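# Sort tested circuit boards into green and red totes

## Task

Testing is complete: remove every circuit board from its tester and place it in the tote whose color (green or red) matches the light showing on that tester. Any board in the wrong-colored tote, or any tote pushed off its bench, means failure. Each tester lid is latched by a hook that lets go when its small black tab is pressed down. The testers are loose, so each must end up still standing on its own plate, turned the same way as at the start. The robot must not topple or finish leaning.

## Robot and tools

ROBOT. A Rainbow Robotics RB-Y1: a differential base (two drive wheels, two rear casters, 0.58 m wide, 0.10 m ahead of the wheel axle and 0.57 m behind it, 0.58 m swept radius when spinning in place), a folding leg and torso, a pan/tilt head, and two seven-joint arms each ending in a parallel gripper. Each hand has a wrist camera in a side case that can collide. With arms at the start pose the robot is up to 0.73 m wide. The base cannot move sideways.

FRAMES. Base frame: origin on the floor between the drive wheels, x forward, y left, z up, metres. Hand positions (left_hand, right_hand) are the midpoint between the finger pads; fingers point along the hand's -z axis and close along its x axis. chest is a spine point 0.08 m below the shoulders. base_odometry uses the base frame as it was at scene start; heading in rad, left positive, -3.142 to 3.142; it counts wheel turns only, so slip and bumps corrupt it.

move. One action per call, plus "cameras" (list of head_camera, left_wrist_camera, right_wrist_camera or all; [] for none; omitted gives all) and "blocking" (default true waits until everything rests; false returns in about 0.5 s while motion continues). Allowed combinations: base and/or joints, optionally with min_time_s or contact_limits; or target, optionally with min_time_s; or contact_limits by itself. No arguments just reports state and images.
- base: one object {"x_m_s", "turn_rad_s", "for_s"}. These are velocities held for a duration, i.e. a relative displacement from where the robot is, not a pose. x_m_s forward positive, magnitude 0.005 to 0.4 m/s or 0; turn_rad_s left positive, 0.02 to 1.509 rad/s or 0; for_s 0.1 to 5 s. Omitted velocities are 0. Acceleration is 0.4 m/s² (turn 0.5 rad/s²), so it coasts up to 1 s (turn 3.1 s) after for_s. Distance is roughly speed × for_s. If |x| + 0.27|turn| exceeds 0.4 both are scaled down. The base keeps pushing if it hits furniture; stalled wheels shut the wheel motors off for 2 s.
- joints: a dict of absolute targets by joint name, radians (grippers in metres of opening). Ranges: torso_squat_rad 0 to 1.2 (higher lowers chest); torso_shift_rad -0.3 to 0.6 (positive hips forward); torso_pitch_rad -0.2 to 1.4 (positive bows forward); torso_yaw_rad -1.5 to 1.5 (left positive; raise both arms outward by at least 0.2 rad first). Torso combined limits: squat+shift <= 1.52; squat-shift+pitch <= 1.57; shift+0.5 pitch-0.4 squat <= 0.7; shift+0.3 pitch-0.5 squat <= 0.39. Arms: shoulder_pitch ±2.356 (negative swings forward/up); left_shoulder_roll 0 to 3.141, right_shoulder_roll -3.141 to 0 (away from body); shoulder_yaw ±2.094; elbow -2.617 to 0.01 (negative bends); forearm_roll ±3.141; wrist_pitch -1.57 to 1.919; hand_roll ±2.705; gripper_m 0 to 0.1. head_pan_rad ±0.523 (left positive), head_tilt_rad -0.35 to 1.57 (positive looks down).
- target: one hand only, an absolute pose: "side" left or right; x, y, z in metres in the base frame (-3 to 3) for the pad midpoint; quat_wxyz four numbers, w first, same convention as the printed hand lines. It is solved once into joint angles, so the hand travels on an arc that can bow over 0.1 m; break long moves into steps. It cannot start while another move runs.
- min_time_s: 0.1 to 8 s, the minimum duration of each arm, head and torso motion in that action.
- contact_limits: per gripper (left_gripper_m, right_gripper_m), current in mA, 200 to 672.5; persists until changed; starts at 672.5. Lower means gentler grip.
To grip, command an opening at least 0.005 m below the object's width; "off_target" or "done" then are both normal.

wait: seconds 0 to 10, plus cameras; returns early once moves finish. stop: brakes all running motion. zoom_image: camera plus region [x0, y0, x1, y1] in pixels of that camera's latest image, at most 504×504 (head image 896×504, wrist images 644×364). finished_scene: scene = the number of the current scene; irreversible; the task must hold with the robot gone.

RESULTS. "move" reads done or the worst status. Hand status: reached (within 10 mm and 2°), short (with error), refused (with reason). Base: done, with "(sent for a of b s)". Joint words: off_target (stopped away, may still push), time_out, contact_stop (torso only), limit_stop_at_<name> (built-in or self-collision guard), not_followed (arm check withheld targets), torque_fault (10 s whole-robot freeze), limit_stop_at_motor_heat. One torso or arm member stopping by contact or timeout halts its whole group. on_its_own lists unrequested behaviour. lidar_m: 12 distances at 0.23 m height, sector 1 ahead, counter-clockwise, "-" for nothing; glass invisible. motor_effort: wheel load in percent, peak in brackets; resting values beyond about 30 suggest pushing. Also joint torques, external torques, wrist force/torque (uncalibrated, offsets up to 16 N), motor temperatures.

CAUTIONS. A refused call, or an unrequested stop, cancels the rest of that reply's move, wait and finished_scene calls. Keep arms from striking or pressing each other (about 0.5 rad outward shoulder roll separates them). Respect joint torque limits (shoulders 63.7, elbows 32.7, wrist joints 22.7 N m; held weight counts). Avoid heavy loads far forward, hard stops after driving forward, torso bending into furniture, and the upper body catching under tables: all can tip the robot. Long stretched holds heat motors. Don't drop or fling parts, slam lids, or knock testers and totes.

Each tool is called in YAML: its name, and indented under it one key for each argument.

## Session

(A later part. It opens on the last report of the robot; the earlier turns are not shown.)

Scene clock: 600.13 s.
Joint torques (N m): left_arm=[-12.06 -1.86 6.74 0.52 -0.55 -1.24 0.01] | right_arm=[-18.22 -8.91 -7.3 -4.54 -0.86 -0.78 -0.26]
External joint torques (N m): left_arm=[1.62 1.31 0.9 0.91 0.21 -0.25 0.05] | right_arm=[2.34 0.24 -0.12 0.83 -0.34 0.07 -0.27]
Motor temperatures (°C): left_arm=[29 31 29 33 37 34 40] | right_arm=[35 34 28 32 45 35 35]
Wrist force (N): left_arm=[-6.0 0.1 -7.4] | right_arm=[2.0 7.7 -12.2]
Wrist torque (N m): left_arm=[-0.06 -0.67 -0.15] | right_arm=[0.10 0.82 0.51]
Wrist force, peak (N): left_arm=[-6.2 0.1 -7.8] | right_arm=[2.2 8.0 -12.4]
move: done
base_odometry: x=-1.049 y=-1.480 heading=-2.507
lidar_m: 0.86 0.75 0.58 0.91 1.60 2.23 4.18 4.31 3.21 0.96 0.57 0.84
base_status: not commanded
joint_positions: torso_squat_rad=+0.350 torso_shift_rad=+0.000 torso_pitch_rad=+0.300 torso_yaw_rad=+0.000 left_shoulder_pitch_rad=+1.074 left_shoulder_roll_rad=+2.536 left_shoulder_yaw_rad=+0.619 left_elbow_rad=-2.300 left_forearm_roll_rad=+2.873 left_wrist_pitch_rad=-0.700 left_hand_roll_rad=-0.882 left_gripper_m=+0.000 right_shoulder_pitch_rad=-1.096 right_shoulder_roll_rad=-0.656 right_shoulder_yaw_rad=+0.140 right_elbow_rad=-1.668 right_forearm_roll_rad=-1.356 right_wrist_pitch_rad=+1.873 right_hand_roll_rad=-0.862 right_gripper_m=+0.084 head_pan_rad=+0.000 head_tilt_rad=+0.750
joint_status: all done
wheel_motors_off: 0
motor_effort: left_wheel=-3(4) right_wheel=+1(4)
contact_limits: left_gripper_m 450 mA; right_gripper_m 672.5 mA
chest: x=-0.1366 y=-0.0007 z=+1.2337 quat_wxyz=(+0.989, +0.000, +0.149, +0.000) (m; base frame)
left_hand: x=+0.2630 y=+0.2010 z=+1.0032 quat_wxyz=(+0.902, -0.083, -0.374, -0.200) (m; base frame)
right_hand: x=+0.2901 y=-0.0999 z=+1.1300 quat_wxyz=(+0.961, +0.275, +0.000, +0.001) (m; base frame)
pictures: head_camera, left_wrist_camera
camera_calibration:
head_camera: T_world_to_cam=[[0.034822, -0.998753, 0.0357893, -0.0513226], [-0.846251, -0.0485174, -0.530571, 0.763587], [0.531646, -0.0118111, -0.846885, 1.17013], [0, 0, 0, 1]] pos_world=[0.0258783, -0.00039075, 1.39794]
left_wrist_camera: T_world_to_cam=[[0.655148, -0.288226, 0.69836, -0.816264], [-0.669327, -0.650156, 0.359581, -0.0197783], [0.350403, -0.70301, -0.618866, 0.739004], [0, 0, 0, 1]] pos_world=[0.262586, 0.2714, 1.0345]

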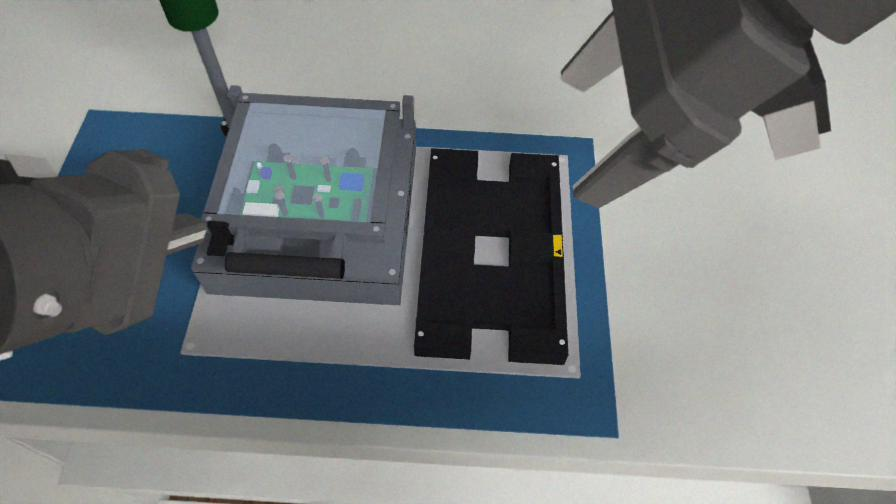

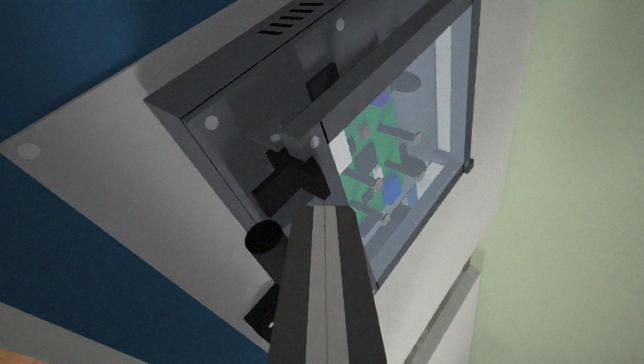

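move:
  target: {"side":"left","x":0.259,"y":0.199,"z":0.988,"quat_wxyz":[0.902,-0.083,-0.374,-0.2]}
  min_time_s: 1
  cameras: []

move:
  target: {"side":"left","x":0.259,"y":0.198,"z":0.978,"quat_wxyz":[0.902,-0.083,-0.374,-0.2]}
  min_time_s: 1
  cameras: ["left_wrist_camera"]

move:
  target: {"side":"left","x":0.26,"y":0.196,"z":0.968,"quat_wxyz":[0.902,-0.083,-0.374,-0.2]}
  min_time_s: 1
  cameras: ["head_camera","left_wrist_camera"]

Scene clock: 608.73 s.
Joint torques (N m): left_arm=[-11.97 -1.99 6.86 0.4 -0.63 -1.35 0.39] | right_arm=[-18.44 -9 -7.55 -4.55 -0.84 -0.78 -0.18]
External joint torques (N m): left_arm=[1.85 1.88 1.23 1.12 0.15 -0.32 0.43] | right_arm=[2.13 0.15 -0.37 0.81 -0.32 0.06 -0.18]
Motor temperatures (°C): left_arm=[29 31 29 33 37 34 40] | right_arm=[35 34 28 32 45 35 35]
Wrist force (N): left_arm=[-6.0 0.1 -7.5] | right_arm=[2.3 7.7 -12.3]
Wrist torque (N m): left_arm=[-0.07 -0.64 -0.16] | right_arm=[0.10 0.85 0.53]
Wrist force, peak (N): left_arm=[-6.1 0.2 -7.9] | right_arm=[2.2 7.9 -12.6]
move: done
base_odometry: x=-1.049 y=-1.480 heading=-2.507
lidar_m: 0.86 0.75 0.57 0.90 1.60 2.23 4.18 4.31 3.21 0.97 0.58 0.83
base_status: not commanded
joint_positions: torso_squat_rad=+0.350 torso_shift_rad=+0.000 torso_pitch_rad=+0.300 torso_yaw_rad=+0.000 left_shoulder_pitch_rad=+1.144 left_shoulder_roll_rad=+2.573 left_shoulder_yaw_rad=+0.641 left_elbow_rad=-2.279 left_forearm_roll_rad=+2.833 left_wrist_pitch_rad=-0.743 left_hand_roll_rad=-0.853 left_gripper_m=+0.000 right_shoulder_pitch_rad=-1.096 right_shoulder_roll_rad=-0.656 right_shoulder_yaw_rad=+0.140 right_elbow_rad=-1.668 right_forearm_roll_rad=-1.356 right_wrist_pitch_rad=+1.873 right_hand_roll_rad=-0.862 right_gripper_m=+0.084 head_pan_rad=+0.000 head_tilt_rad=+0.750
joint_status: all done
wheel_motors_off: 0
motor_effort: left_wheel=-3(4) right_wheel=+1(4)
contact_limits: left_gripper_m 450 mA; right_gripper_m 672.5 mA
chest: x=-0.1366 y=-0.0007 z=+1.2337 quat_wxyz=(+0.989, +0.000, +0.149, +0.000) (m; base frame)
left_hand: x=+0.2590 y=+0.1991 z=+0.9881 quat_wxyz=(+0.902, -0.083, -0.374, -0.200) (m; base frame)
left_hand_status: reached (checked arc, planned for 1.0 s): 0 mm and 0.0 deg off.
right_hand: x=+0.2901 y=-0.0999 z=+1.1300 quat_wxyz=(+0.961, +0.275, +0.000, +0.001) (m; base frame)
pictures: none
No camera images: "cameras" was empty.

Scene clock: 610.07 s.
Joint torques (N m): left_arm=[-11.96 -2.52 7.03 0.42 -0.66 -1.37 0.47] | right_arm=[-18.64 -8.85 -7.43 -4.41 -0.83 -0.81 -0.17]
External joint torques (N m): left_arm=[2.03 1.76 1.51 1.26 0.11 -0.33 0.51] | right_arm=[1.93 0.3 -0.25 0.95 -0.32 0.03 -0.17]
Motor temperatures (°C): left_arm=[29 31 29 33 37 34 40] | right_arm=[35 34 28 32 45 35 35]
Wrist force (N): left_arm=[-6.4 0.1 -7.7] | right_arm=[2.1 7.6 -12.3]
Wrist torque (N m): left_arm=[-0.05 -0.69 -0.16] | right_arm=[0.13 0.82 0.51]
Wrist force, peak (N): left_arm=[-6.4 0.1 -7.7] | right_arm=[2.3 7.8 -12.5]
move: done
base_odometry: x=-1.049 y=-1.480 heading=-2.507
lidar_m: 0.86 0.76 0.58 0.90 1.60 2.22 4.18 4.29 3.22 0.95 0.58 0.84
base_status: not commanded
joint_positions: torso_squat_rad=+0.350 torso_shift_rad=+0.000 torso_pitch_rad=+0.300 torso_yaw_rad=+0.000 left_shoulder_pitch_rad=+1.184 left_shoulder_roll_rad=+2.599 left_shoulder_yaw_rad=+0.654 left_elbow_rad=-2.257 left_forearm_roll_rad=+2.813 left_wrist_pitch_rad=-0.759 left_hand_roll_rad=-0.835 left_gripper_m=+0.000 right_shoulder_pitch_rad=-1.096 right_shoulder_roll_rad=-0.656 right_shoulder_yaw_rad=+0.140 right_elbow_rad=-1.668 right_forearm_roll_rad=-1.356 right_wrist_pitch_rad=+1.873 right_hand_roll_rad=-0.862 right_gripper_m=+0.084 head_pan_rad=+0.000 head_tilt_rad=+0.750
joint_status: all done
wheel_motors_off: 0
motor_effort: left_wheel=-3(5) right_wheel=+2(3)
contact_limits: left_gripper_m 450 mA; right_gripper_m 672.5 mA
chest: x=-0.1366 y=-0.0007 z=+1.2337 quat_wxyz=(+0.989, +0.000, +0.149, +0.000) (m; base frame)
left_hand: x=+0.2585 y=+0.1980 z=+0.9785 quat_wxyz=(+0.902, -0.083, -0.373, -0.200) (m; base frame)
left_hand_status: reached (checked arc, planned for 1.0 s): 1 mm and 0.1 deg off.
right_hand: x=+0.2901 y=-0.0999 z=+1.1300 quat_wxyz=(+0.961, +0.275, +0.000, +0.001) (m; base frame)
pictures: left_wrist_camera
camera_calibration:
left_wrist_camera: T_world_to_cam=[[0.655536, -0.288309, 0.697962, -0.79664], [-0.669144, -0.650165, 0.359905, -0.0161891], [0.350026, -0.702968, -0.619127, 0.723513], [0, 0, 0, 1]] pos_world=[0.258145, 0.268402, 1.0098]

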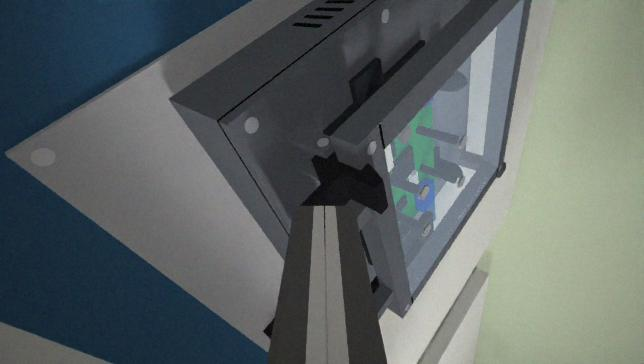

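Scene clock: 611.40 s.
Joint torques (N m): left_arm=[-13.1 -0.92 8.73 2.04 -1.03 -1.32 0.39] | right_arm=[-18.42 -8.9 -7.26 -4.48 -0.81 -0.84 -0.18]
External joint torques (N m): left_arm=[1.11 3.77 3.3 2.95 -0.25 -0.27 0.43] | right_arm=[2.15 0.26 -0.07 0.89 -0.3 0.01 -0.18]
Motor temperatures (°C): left_arm=[29 31 29 33 37 34 40] | right_arm=[35 34 28 32 45 35 35]
Wrist force (N): left_arm=[-8.4 1.7 8.5] | right_arm=[2.1 7.6 -12.2]
Wrist torque (N m): left_arm=[0.06 -0.57 -0.14] | right_arm=[0.12 0.80 0.52]
Wrist force, peak (N): left_arm=[-7.9 1.6 9.8] | right_arm=[2.0 7.8 -12.4]
move: done
base_odometry: x=-1.049 y=-1.480 heading=-2.507
lidar_m: 0.86 0.76 0.58 0.91 1.59 2.22 4.17 4.30 3.22 0.96 0.57 0.84
base_status: not commanded
joint_positions: torso_squat_rad=+0.350 torso_shift_rad=+0.000 torso_pitch_rad=+0.300 torso_yaw_rad=+0.000 left_shoulder_pitch_rad=+1.223 left_shoulder_roll_rad=+2.630 left_shoulder_yaw_rad=+0.668 left_elbow_rad=-2.229 left_forearm_roll_rad=+2.797 left_wrist_pitch_rad=-0.775 left_hand_roll_rad=-0.815 left_gripper_m=+0.000 right_shoulder_pitch_rad=-1.096 right_shoulder_roll_rad=-0.656 right_shoulder_yaw_rad=+0.140 right_elbow_rad=-1.668 right_forearm_roll_rad=-1.356 right_wrist_pitch_rad=+1.873 right_hand_roll_rad=-0.862 right_gripper_m=+0.084 head_pan_rad=+0.000 head_tilt_rad=+0.750
joint_status: all done
wheel_motors_off: 0
motor_effort: left_wheel=-2(4) right_wheel=+2(3)
contact_limits: left_gripper_m 450 mA; right_gripper_m 672.5 mA
chest: x=-0.1368 y=-0.0007 z=+1.2337 quat_wxyz=(+0.989, +0.000, +0.149, +0.000) (m; base frame)
left_hand: x=+0.2590 y=+0.1963 z=+0.9685 quat_wxyz=(+0.902, -0.083, -0.373, -0.200) (m; base frame)
left_hand_status: reached (checked arc, planned for 1.0 s): 1 mm and 0.1 deg off.
right_hand: x=+0.2899 y=-0.0998 z=+1.1302 quat_wxyz=(+0.961, +0.275, +0.000, +0.001) (m; base frame)
pictures: head_camera, left_wrist_camera
camera_calibration:
head_camera: T_world_to_cam=[[0.0349479, -0.998749, 0.0357579, -0.0512601], [-0.846074, -0.0486112, -0.530845, 0.76378], [0.531919, -0.0117019, -0.846714, 1.17009], [0, 0, 0, 1]] pos_world=[0.0256143, -0.000375437, 1.39801]
left_wrist_camera: T_world_to_cam=[[0.655935, -0.287904, 0.697754, -0.790515], [-0.668637, -0.650562, 0.360131, -0.0136831], [0.350249, -0.702767, -0.619229, 0.715973], [0, 0, 0, 1]] pos_world=[0.258609, 0.266668, 0.999865]

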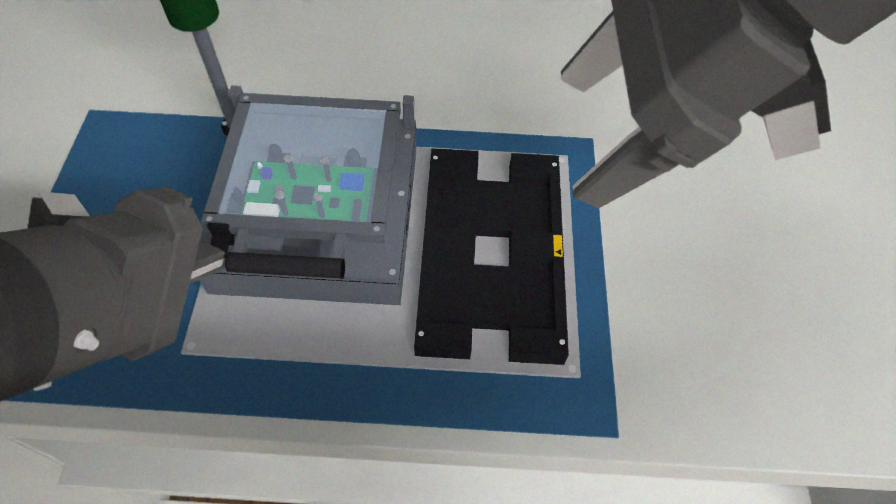

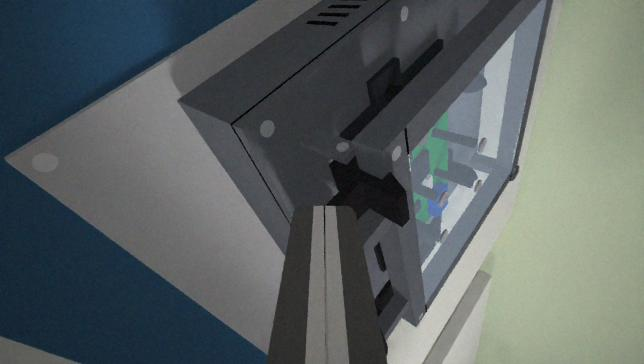

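move:
  target: {"side":"left","x":0.261,"y":0.195,"z":0.96,"quat_wxyz":[0.902,-0.083,-0.374,-0.2]}
  min_time_s: 1
  cameras: ["head_camera","left_wrist_camera"]

Scene clock: 615.90 s.
Joint torques (N m): left_arm=[-12.27 3.28 10.87 8.76 -0.69 -1.17 0.39] | right_arm=[-18.61 -8.92 -7.44 -4.56 -0.77 -0.76 -0.13]
External joint torques (N m): left_arm=[2.11 8.26 5.5 9.68 0.08 -0.1 0.43] | right_arm=[1.98 0.23 -0.26 0.79 -0.25 0.09 -0.13]
Motor temperatures (°C): left_arm=[29 31 29 32 37 34 40] | right_arm=[35 34 28 32 45 35 35]
Wrist force (N): left_arm=[-7.0 0.3 58.0] | right_arm=[2.1 7.4 -12.1]
Wrist torque (N m): left_arm=[0.24 -0.71 -0.15] | right_arm=[0.13 0.83 0.54]
Wrist force, peak (N): left_arm=[-6.4 0.2 59.6] | right_arm=[2.0 7.8 -12.6]
move: done
base_odometry: x=-1.049 y=-1.480 heading=-2.507
lidar_m: 0.86 0.76 0.58 0.91 1.59 2.22 4.18 4.31 3.21 0.96 0.57 0.84
base_status: not commanded
joint_positions: torso_squat_rad=+0.350 torso_shift_rad=-0.001 torso_pitch_rad=+0.298 torso_yaw_rad=+0.001 left_shoulder_pitch_rad=+1.253 left_shoulder_roll_rad=+2.652 left_shoulder_yaw_rad=+0.678 left_elbow_rad=-2.204 left_forearm_roll_rad=+2.783 left_wrist_pitch_rad=-0.783 left_hand_roll_rad=-0.800 left_gripper_m=+0.000 right_shoulder_pitch_rad=-1.096 right_shoulder_roll_rad=-0.656 right_shoulder_yaw_rad=+0.140 right_elbow_rad=-1.668 right_forearm_roll_rad=-1.356 right_wrist_pitch_rad=+1.873 right_hand_roll_rad=-0.862 right_gripper_m=+0.084 head_pan_rad=+0.000 head_tilt_rad=+0.750
joint_status: all done
wheel_motors_off: 0
motor_effort: left_wheel=+7(8) right_wheel=+3(4)
contact_limits: left_gripper_m 450 mA; right_gripper_m 672.5 mA
chest: x=-0.1378 y=-0.0007 z=+1.2338 quat_wxyz=(+0.989, +0.001, +0.148, +0.000) (m; base frame)
left_hand: x=+0.2592 y=+0.1956 z=+0.9610 quat_wxyz=(+0.902, -0.083, -0.374, -0.199) (m; base frame)
left_hand_status: reached (checked arc, planned for 1.0 s): 2 mm and 0.1 deg off.
right_hand: x=+0.2891 y=-0.0996 z=+1.1309 quat_wxyz=(+0.961, +0.275, +0.000, +0.001) (m; base frame)
pictures: head_camera, left_wrist_camera
camera_calibration:
head_camera: T_world_to_cam=[[0.035324, -0.998739, 0.0356826, -0.0510628], [-0.845209, -0.0489079, -0.532194, 0.764789], [0.533268, -0.01136, -0.84587, 1.16984], [0, 0, 0, 1]] pos_world=[0.0243729, -0.000304751, 1.39837]
left_wrist_camera: T_world_to_cam=[[0.655626, -0.287236, 0.69832, -0.786203], [-0.668352, -0.651108, 0.359673, -0.0108092], [0.35137, -0.702534, -0.618857, 0.71012], [0, 0, 0, 1]] pos_world=[0.258716, 0.26602, 0.992372]

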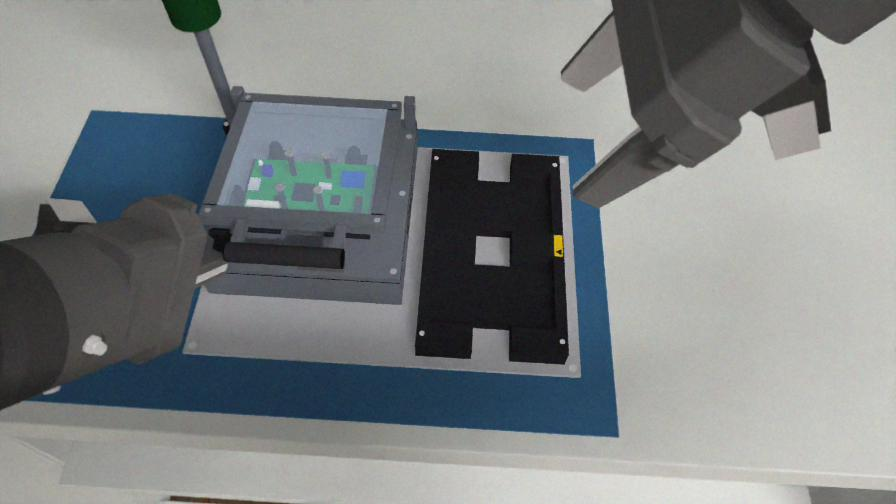

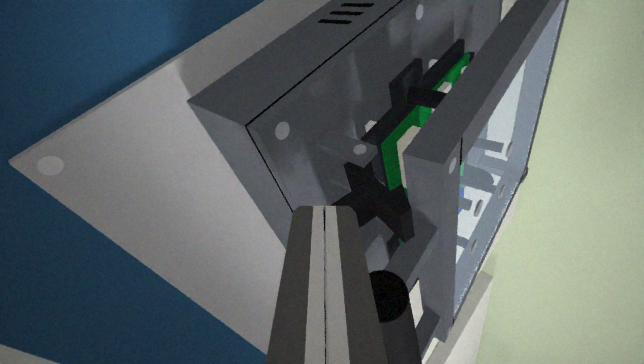

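Popped. Retract and do the lid.

move:
  target: {"side":"left","x":0.247,"y":0.213,"z":0.99,"quat_wxyz":[0.902,-0.083,-0.374,-0.2]}
  min_time_s: 1
  cameras: []

move:
  target: {"side":"left","x":0.15,"y":0.27,"z":1.05,"quat_wxyz":[0.902,-0.083,-0.374,-0.2]}
  min_time_s: 1.5
  cameras: ["head_camera"]

move:
  target: {"side":"left","x":0.15,"y":0.2,"z":1.0,"quat_wxyz":[0.7373,0,-0.6756,0]}
  min_time_s: 1.5
  cameras: []

move:
  joints: {"left_gripper_m":0.044}
  cameras: ["head_camera","left_wrist_camera"]

Scene clock: 624.37 s.
Joint torques (N m): left_arm=[-13.32 -4.5 4.45 -1.36 -0.63 -0.65 -0.23] | right_arm=[-18.32 -9.07 -7.43 -4.59 -0.78 -0.87 -0.21]
External joint torques (N m): left_arm=[-0.31 -0.9 -1.08 -0.34 0.15 0.36 -0.19] | right_arm=[2.25 0.08 -0.25 0.78 -0.26 -0.03 -0.21]
Motor temperatures (°C): left_arm=[29 31 29 32 37 34 40] | right_arm=[35 34 28 32 45 35 35]
Wrist force (N): left_arm=[-6.0 0.0 -7.6] | right_arm=[2.0 7.9 -12.0]
Wrist torque (N m): left_arm=[-0.05 -0.66 -0.12] | right_arm=[0.07 0.80 0.50]
Wrist force, peak (N): left_arm=[-5.9 0.2 58.9] | right_arm=[2.3 8.0 -12.4]
move: done
base_odometry: x=-1.049 y=-1.480 heading=-2.507
lidar_m: 0.86 0.75 0.58 0.90 1.58 2.23 4.18 4.30 3.21 0.96 0.56 0.84
base_status: not commanded
joint_positions: torso_squat_rad=+0.350 torso_shift_rad=+0.000 torso_pitch_rad=+0.300 torso_yaw_rad=+0.000 left_shoulder_pitch_rad=+1.155 left_shoulder_roll_rad=+2.508 left_shoulder_yaw_rad=+0.617 left_elbow_rad=-2.307 left_forearm_roll_rad=+2.780 left_wrist_pitch_rad=-0.732 left_hand_roll_rad=-0.867 left_gripper_m=+0.000 right_shoulder_pitch_rad=-1.096 right_shoulder_roll_rad=-0.656 right_shoulder_yaw_rad=+0.140 right_elbow_rad=-1.668 right_forearm_roll_rad=-1.356 right_wrist_pitch_rad=+1.873 right_hand_roll_rad=-0.862 right_gripper_m=+0.084 head_pan_rad=+0.000 head_tilt_rad=+0.750
joint_status: all done
wheel_motors_off: 0
motor_effort: left_wheel=+1(7) right_wheel=+4(4)
contact_limits: left_gripper_m 450 mA; right_gripper_m 672.5 mA
chest: x=-0.1367 y=-0.0007 z=+1.2337 quat_wxyz=(+0.989, +0.000, +0.149, +0.000) (m; base frame)
left_hand: x=+0.2478 y=+0.2123 z=+0.9889 quat_wxyz=(+0.902, -0.084, -0.374, -0.200) (m; base frame)
left_hand_status: reached (checked arc, planned for 1.0 s): 2 mm and 0.1 deg off.
right_hand: x=+0.2900 y=-0.0998 z=+1.1301 quat_wxyz=(+0.961, +0.275, +0.000, +0.001) (m; base frame)
pictures: none
No camera images: "cameras" was empty.

Scene clock: 626.20 s.
Joint torques (N m): left_arm=[-2.13 -2.05 7.3 -2.7 -0.31 0.23 0.11] | right_arm=[-18.65 -8.82 -7.47 -4.51 -0.84 -0.85 -0.15]
External joint torques (N m): left_arm=[1.13 -0.5 1.17 0.21 0.33 0.1 0.15] | right_arm=[1.92 0.34 -0.29 0.85 -0.32 0 -0.16]
Motor temperatures (°C): left_arm=[29 31 29 32 37 34 40] | right_arm=[35 34 28 32 45 35 35]
Wrist force (N): left_arm=[-6.0 0.5 -7.5] | right_arm=[2.2 7.5 -12.0]
Wrist torque (N m): left_arm=[-0.10 -0.58 -0.13] | right_arm=[0.13 0.83 0.53]
Wrist force, peak (N): left_arm=[-6.0 0.0 -8.1] | right_arm=[2.2 7.8 -12.4]
move: done
base_odometry: x=-1.049 y=-1.480 heading=-2.507
lidar_m: 0.86 0.75 0.58 0.91 1.60 2.22 4.17 4.30 3.21 0.96 0.58 0.84
base_status: not commanded
joint_positions: torso_squat_rad=+0.350 torso_shift_rad=+0.000 torso_pitch_rad=+0.300 torso_yaw_rad=+0.000 left_shoulder_pitch_rad=+1.286 left_shoulder_roll_rad=+1.682 left_shoulder_yaw_rad=+0.758 left_elbow_rad=-2.617 left_forearm_roll_rad=+3.095 left_wrist_pitch_rad=-0.378 left_hand_roll_rad=-1.711 left_gripper_m=+0.000 right_shoulder_pitch_rad=-1.096 right_shoulder_roll_rad=-0.656 right_shoulder_yaw_rad=+0.140 right_elbow_rad=-1.668 right_forearm_roll_rad=-1.356 right_wrist_pitch_rad=+1.873 right_hand_roll_rad=-0.862 right_gripper_m=+0.084 head_pan_rad=+0.000 head_tilt_rad=+0.750
joint_status: all done
wheel_motors_off: 0
motor_effort: left_wheel=+1(2) right_wheel=+3(4)
contact_limits: left_gripper_m 450 mA; right_gripper_m 672.5 mA
chest: x=-0.1367 y=-0.0007 z=+1.2337 quat_wxyz=(+0.989, +0.000, +0.149, +0.000) (m; base frame)
left_hand: x=+0.1504 y=+0.2704 z=+1.0496 quat_wxyz=(+0.900, -0.096, -0.374, -0.205) (m; base frame)
left_hand_status: reached (checked arc, as near as the solve gets, planned for 1.5 s): 1 mm and 1.6 deg off.
right_hand: x=+0.2900 y=-0.0999 z=+1.1301 quat_wxyz=(+0.961, +0.275, +0.000, +0.001) (m; base frame)
pictures: head_camera
camera_calibration:
head_camera: T_world_to_cam=[[0.0348368, -0.998752, 0.0357924, -0.0513069], [-0.846176, -0.0485333, -0.530689, 0.763691], [0.531764, -0.0117992, -0.84681, 1.1701], [0, 0, 0, 1]] pos_world=[0.0257882, -0.000372184, 1.39797]

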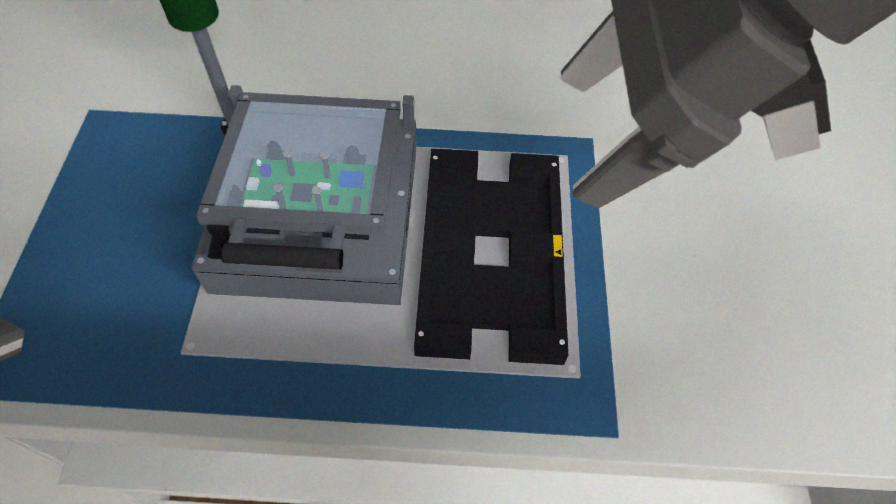

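Scene clock: 628.03 s.
Joint torques (N m): left_arm=[-5.08 -7.53 3.73 -5 -1.14 -0.79 -0.26] | right_arm=[-18.29 -8.64 -7.45 -4.51 -0.78 -0.81 -0.2]
External joint torques (N m): left_arm=[0.72 1.18 0.83 1.53 0.56 0.18 -0.2] | right_arm=[2.28 0.51 -0.27 0.86 -0.26 0.04 -0.2]
Motor temperatures (°C): left_arm=[29 31 29 32 37 34 40] | right_arm=[35 34 28 32 45 35 35]
Wrist force (N): left_arm=[-7.8 0.1 -4.5] | right_arm=[2.1 7.5 -12.1]
Wrist torque (N m): left_arm=[-0.04 -0.76 -0.13] | right_arm=[0.13 0.84 0.52]
Wrist force, peak (N): left_arm=[-6.8 -1.6 -7.4] | right_arm=[2.2 7.8 -12.4]
move: short
base_odometry: x=-1.049 y=-1.480 heading=-2.507
lidar_m: 0.86 0.75 0.58 0.91 1.59 2.21 4.18 4.30 3.21 0.96 0.58 0.85
base_status: not commanded
joint_positions: torso_squat_rad=+0.350 torso_shift_rad=+0.000 torso_pitch_rad=+0.300 torso_yaw_rad=+0.000 left_shoulder_pitch_rad=+2.356 left_shoulder_roll_rad=+2.635 left_shoulder_yaw_rad=+1.222 left_elbow_rad=-2.331 left_forearm_roll_rad=+1.934 left_wrist_pitch_rad=-1.570 left_hand_roll_rad=-1.032 left_gripper_m=+0.000 right_shoulder_pitch_rad=-1.096 right_shoulder_roll_rad=-0.656 right_shoulder_yaw_rad=+0.140 right_elbow_rad=-1.668 right_forearm_roll_rad=-1.356 right_wrist_pitch_rad=+1.873 right_hand_roll_rad=-0.862 right_gripper_m=+0.084 head_pan_rad=+0.000 head_tilt_rad=+0.750
joint_status: all done
wheel_motors_off: 0
motor_effort: left_wheel=-2(3) right_wheel=+3(5)
contact_limits: left_gripper_m 450 mA; right_gripper_m 672.5 mA
chest: x=-0.1366 y=-0.0007 z=+1.2337 quat_wxyz=(+0.989, +0.000, +0.149, +0.000) (m; base frame)
left_hand: x=+0.1504 y=+0.2001 z=+1.0001 quat_wxyz=(+0.774, -0.077, -0.625, -0.071) (m; base frame)
left_hand_status: short (checked arc, as near as the solve gets, planned for 1.5 s): 0 mm and 14.0 deg off. The place is met; only the turn is off.
right_hand: x=+0.2901 y=-0.0999 z=+1.1301 quat_wxyz=(+0.961, +0.275, +0.000, +0.001) (m; base frame)
pictures: none
No camera images: "cameras" was empty.

Scene clock: 629.03 s.
Joint torques (N m): left_arm=[-5.14 -7.86 3.73 -4.95 -1.09 -0.77 -0.2] | right_arm=[-18.32 -8.72 -7.5 -4.5 -0.86 -0.73 -0.22]
External joint torques (N m): left_arm=[0.65 0.86 0.83 1.58 0.61 0.2 -0.14] | right_arm=[2.25 0.44 -0.32 0.86 -0.35 0.11 -0.22]
Motor temperatures (°C): left_arm=[29 31 29 32 37 34 40] | right_arm=[35 34 28 32 45 35 35]
Wrist force (N): left_arm=[-7.6 0.1 -4.4] | right_arm=[2.2 7.7 -12.1]
Wrist torque (N m): left_arm=[-0.02 -0.74 -0.12] | right_arm=[0.10 0.84 0.51]
Wrist force, peak (N): left_arm=[-8.0 0.4 -4.6] | right_arm=[2.2 8.0 -12.4]
move: done
base_odometry: x=-1.049 y=-1.480 heading=-2.507
lidar_m: 0.86 0.75 0.58 0.90 1.59 2.23 4.18 4.30 3.20 0.96 0.57 0.84
base_status: not commanded
joint_positions: torso_squat_rad=+0.350 torso_shift_rad=+0.000 torso_pitch_rad=+0.300 torso_yaw_rad=+0.000 left_shoulder_pitch_rad=+2.356 left_shoulder_roll_rad=+2.635 left_shoulder_yaw_rad=+1.222 left_elbow_rad=-2.331 left_forearm_roll_rad=+1.934 left_wrist_pitch_rad=-1.570 left_hand_roll_rad=-1.032 left_gripper_m=+0.044 right_shoulder_pitch_rad=-1.096 right_shoulder_roll_rad=-0.656 right_shoulder_yaw_rad=+0.140 right_elbow_rad=-1.668 right_forearm_roll_rad=-1.356 right_wrist_pitch_rad=+1.873 right_hand_roll_rad=-0.862 right_gripper_m=+0.084 head_pan_rad=+0.000 head_tilt_rad=+0.750
joint_status: all done
wheel_motors_off: 0
motor_effort: left_wheel=-2(2) right_wheel=+3(4)
contact_limits: left_gripper_m 450 mA; right_gripper_m 672.5 mA
chest: x=-0.1366 y=-0.0007 z=+1.2337 quat_wxyz=(+0.989, +0.000, +0.149, +0.000) (m; base frame)
left_hand: x=+0.1504 y=+0.2001 z=+1.0001 quat_wxyz=(+0.774, -0.077, -0.625, -0.071) (m; base frame)
right_hand: x=+0.2901 y=-0.0999 z=+1.1301 quat_wxyz=(+0.961, +0.275, +0.000, +0.001) (m; base frame)
pictures: head_camera, left_wrist_camera
camera_calibration:
head_camera: T_world_to_cam=[[0.0348471, -0.998751, 0.0358131, -0.0513288], [-0.846213, -0.0485521, -0.530629, 0.763647], [0.531705, -0.0118146, -0.846847, 1.17011], [0, 0, 0, 1]] pos_world=[0.025844, -0.000363574, 1.39796]
left_wrist_camera: T_world_to_cam=[[0.224975, -0.000416454, 0.974364, -1.00954], [-0.642445, -0.751902, 0.148016, 0.133332], [0.732564, -0.659275, -0.169427, 0.260236], [0, 0, 0, 1]] pos_world=[0.12214, 0.271399, 1.00801]

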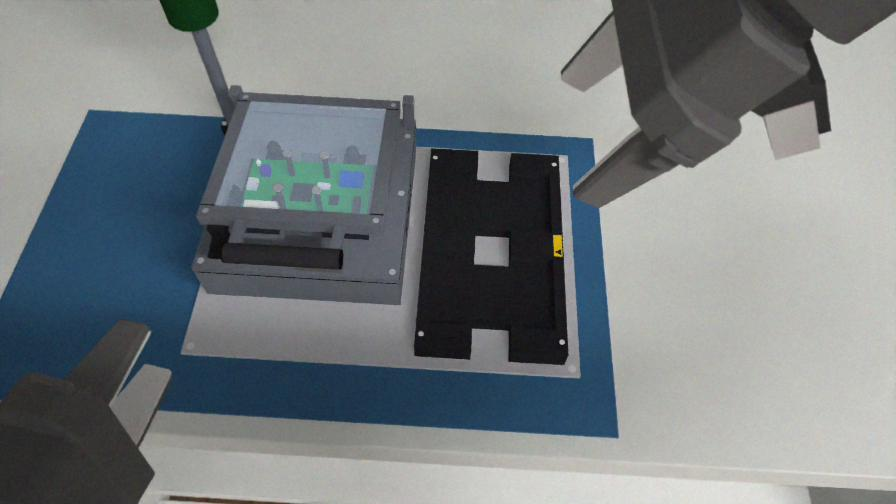

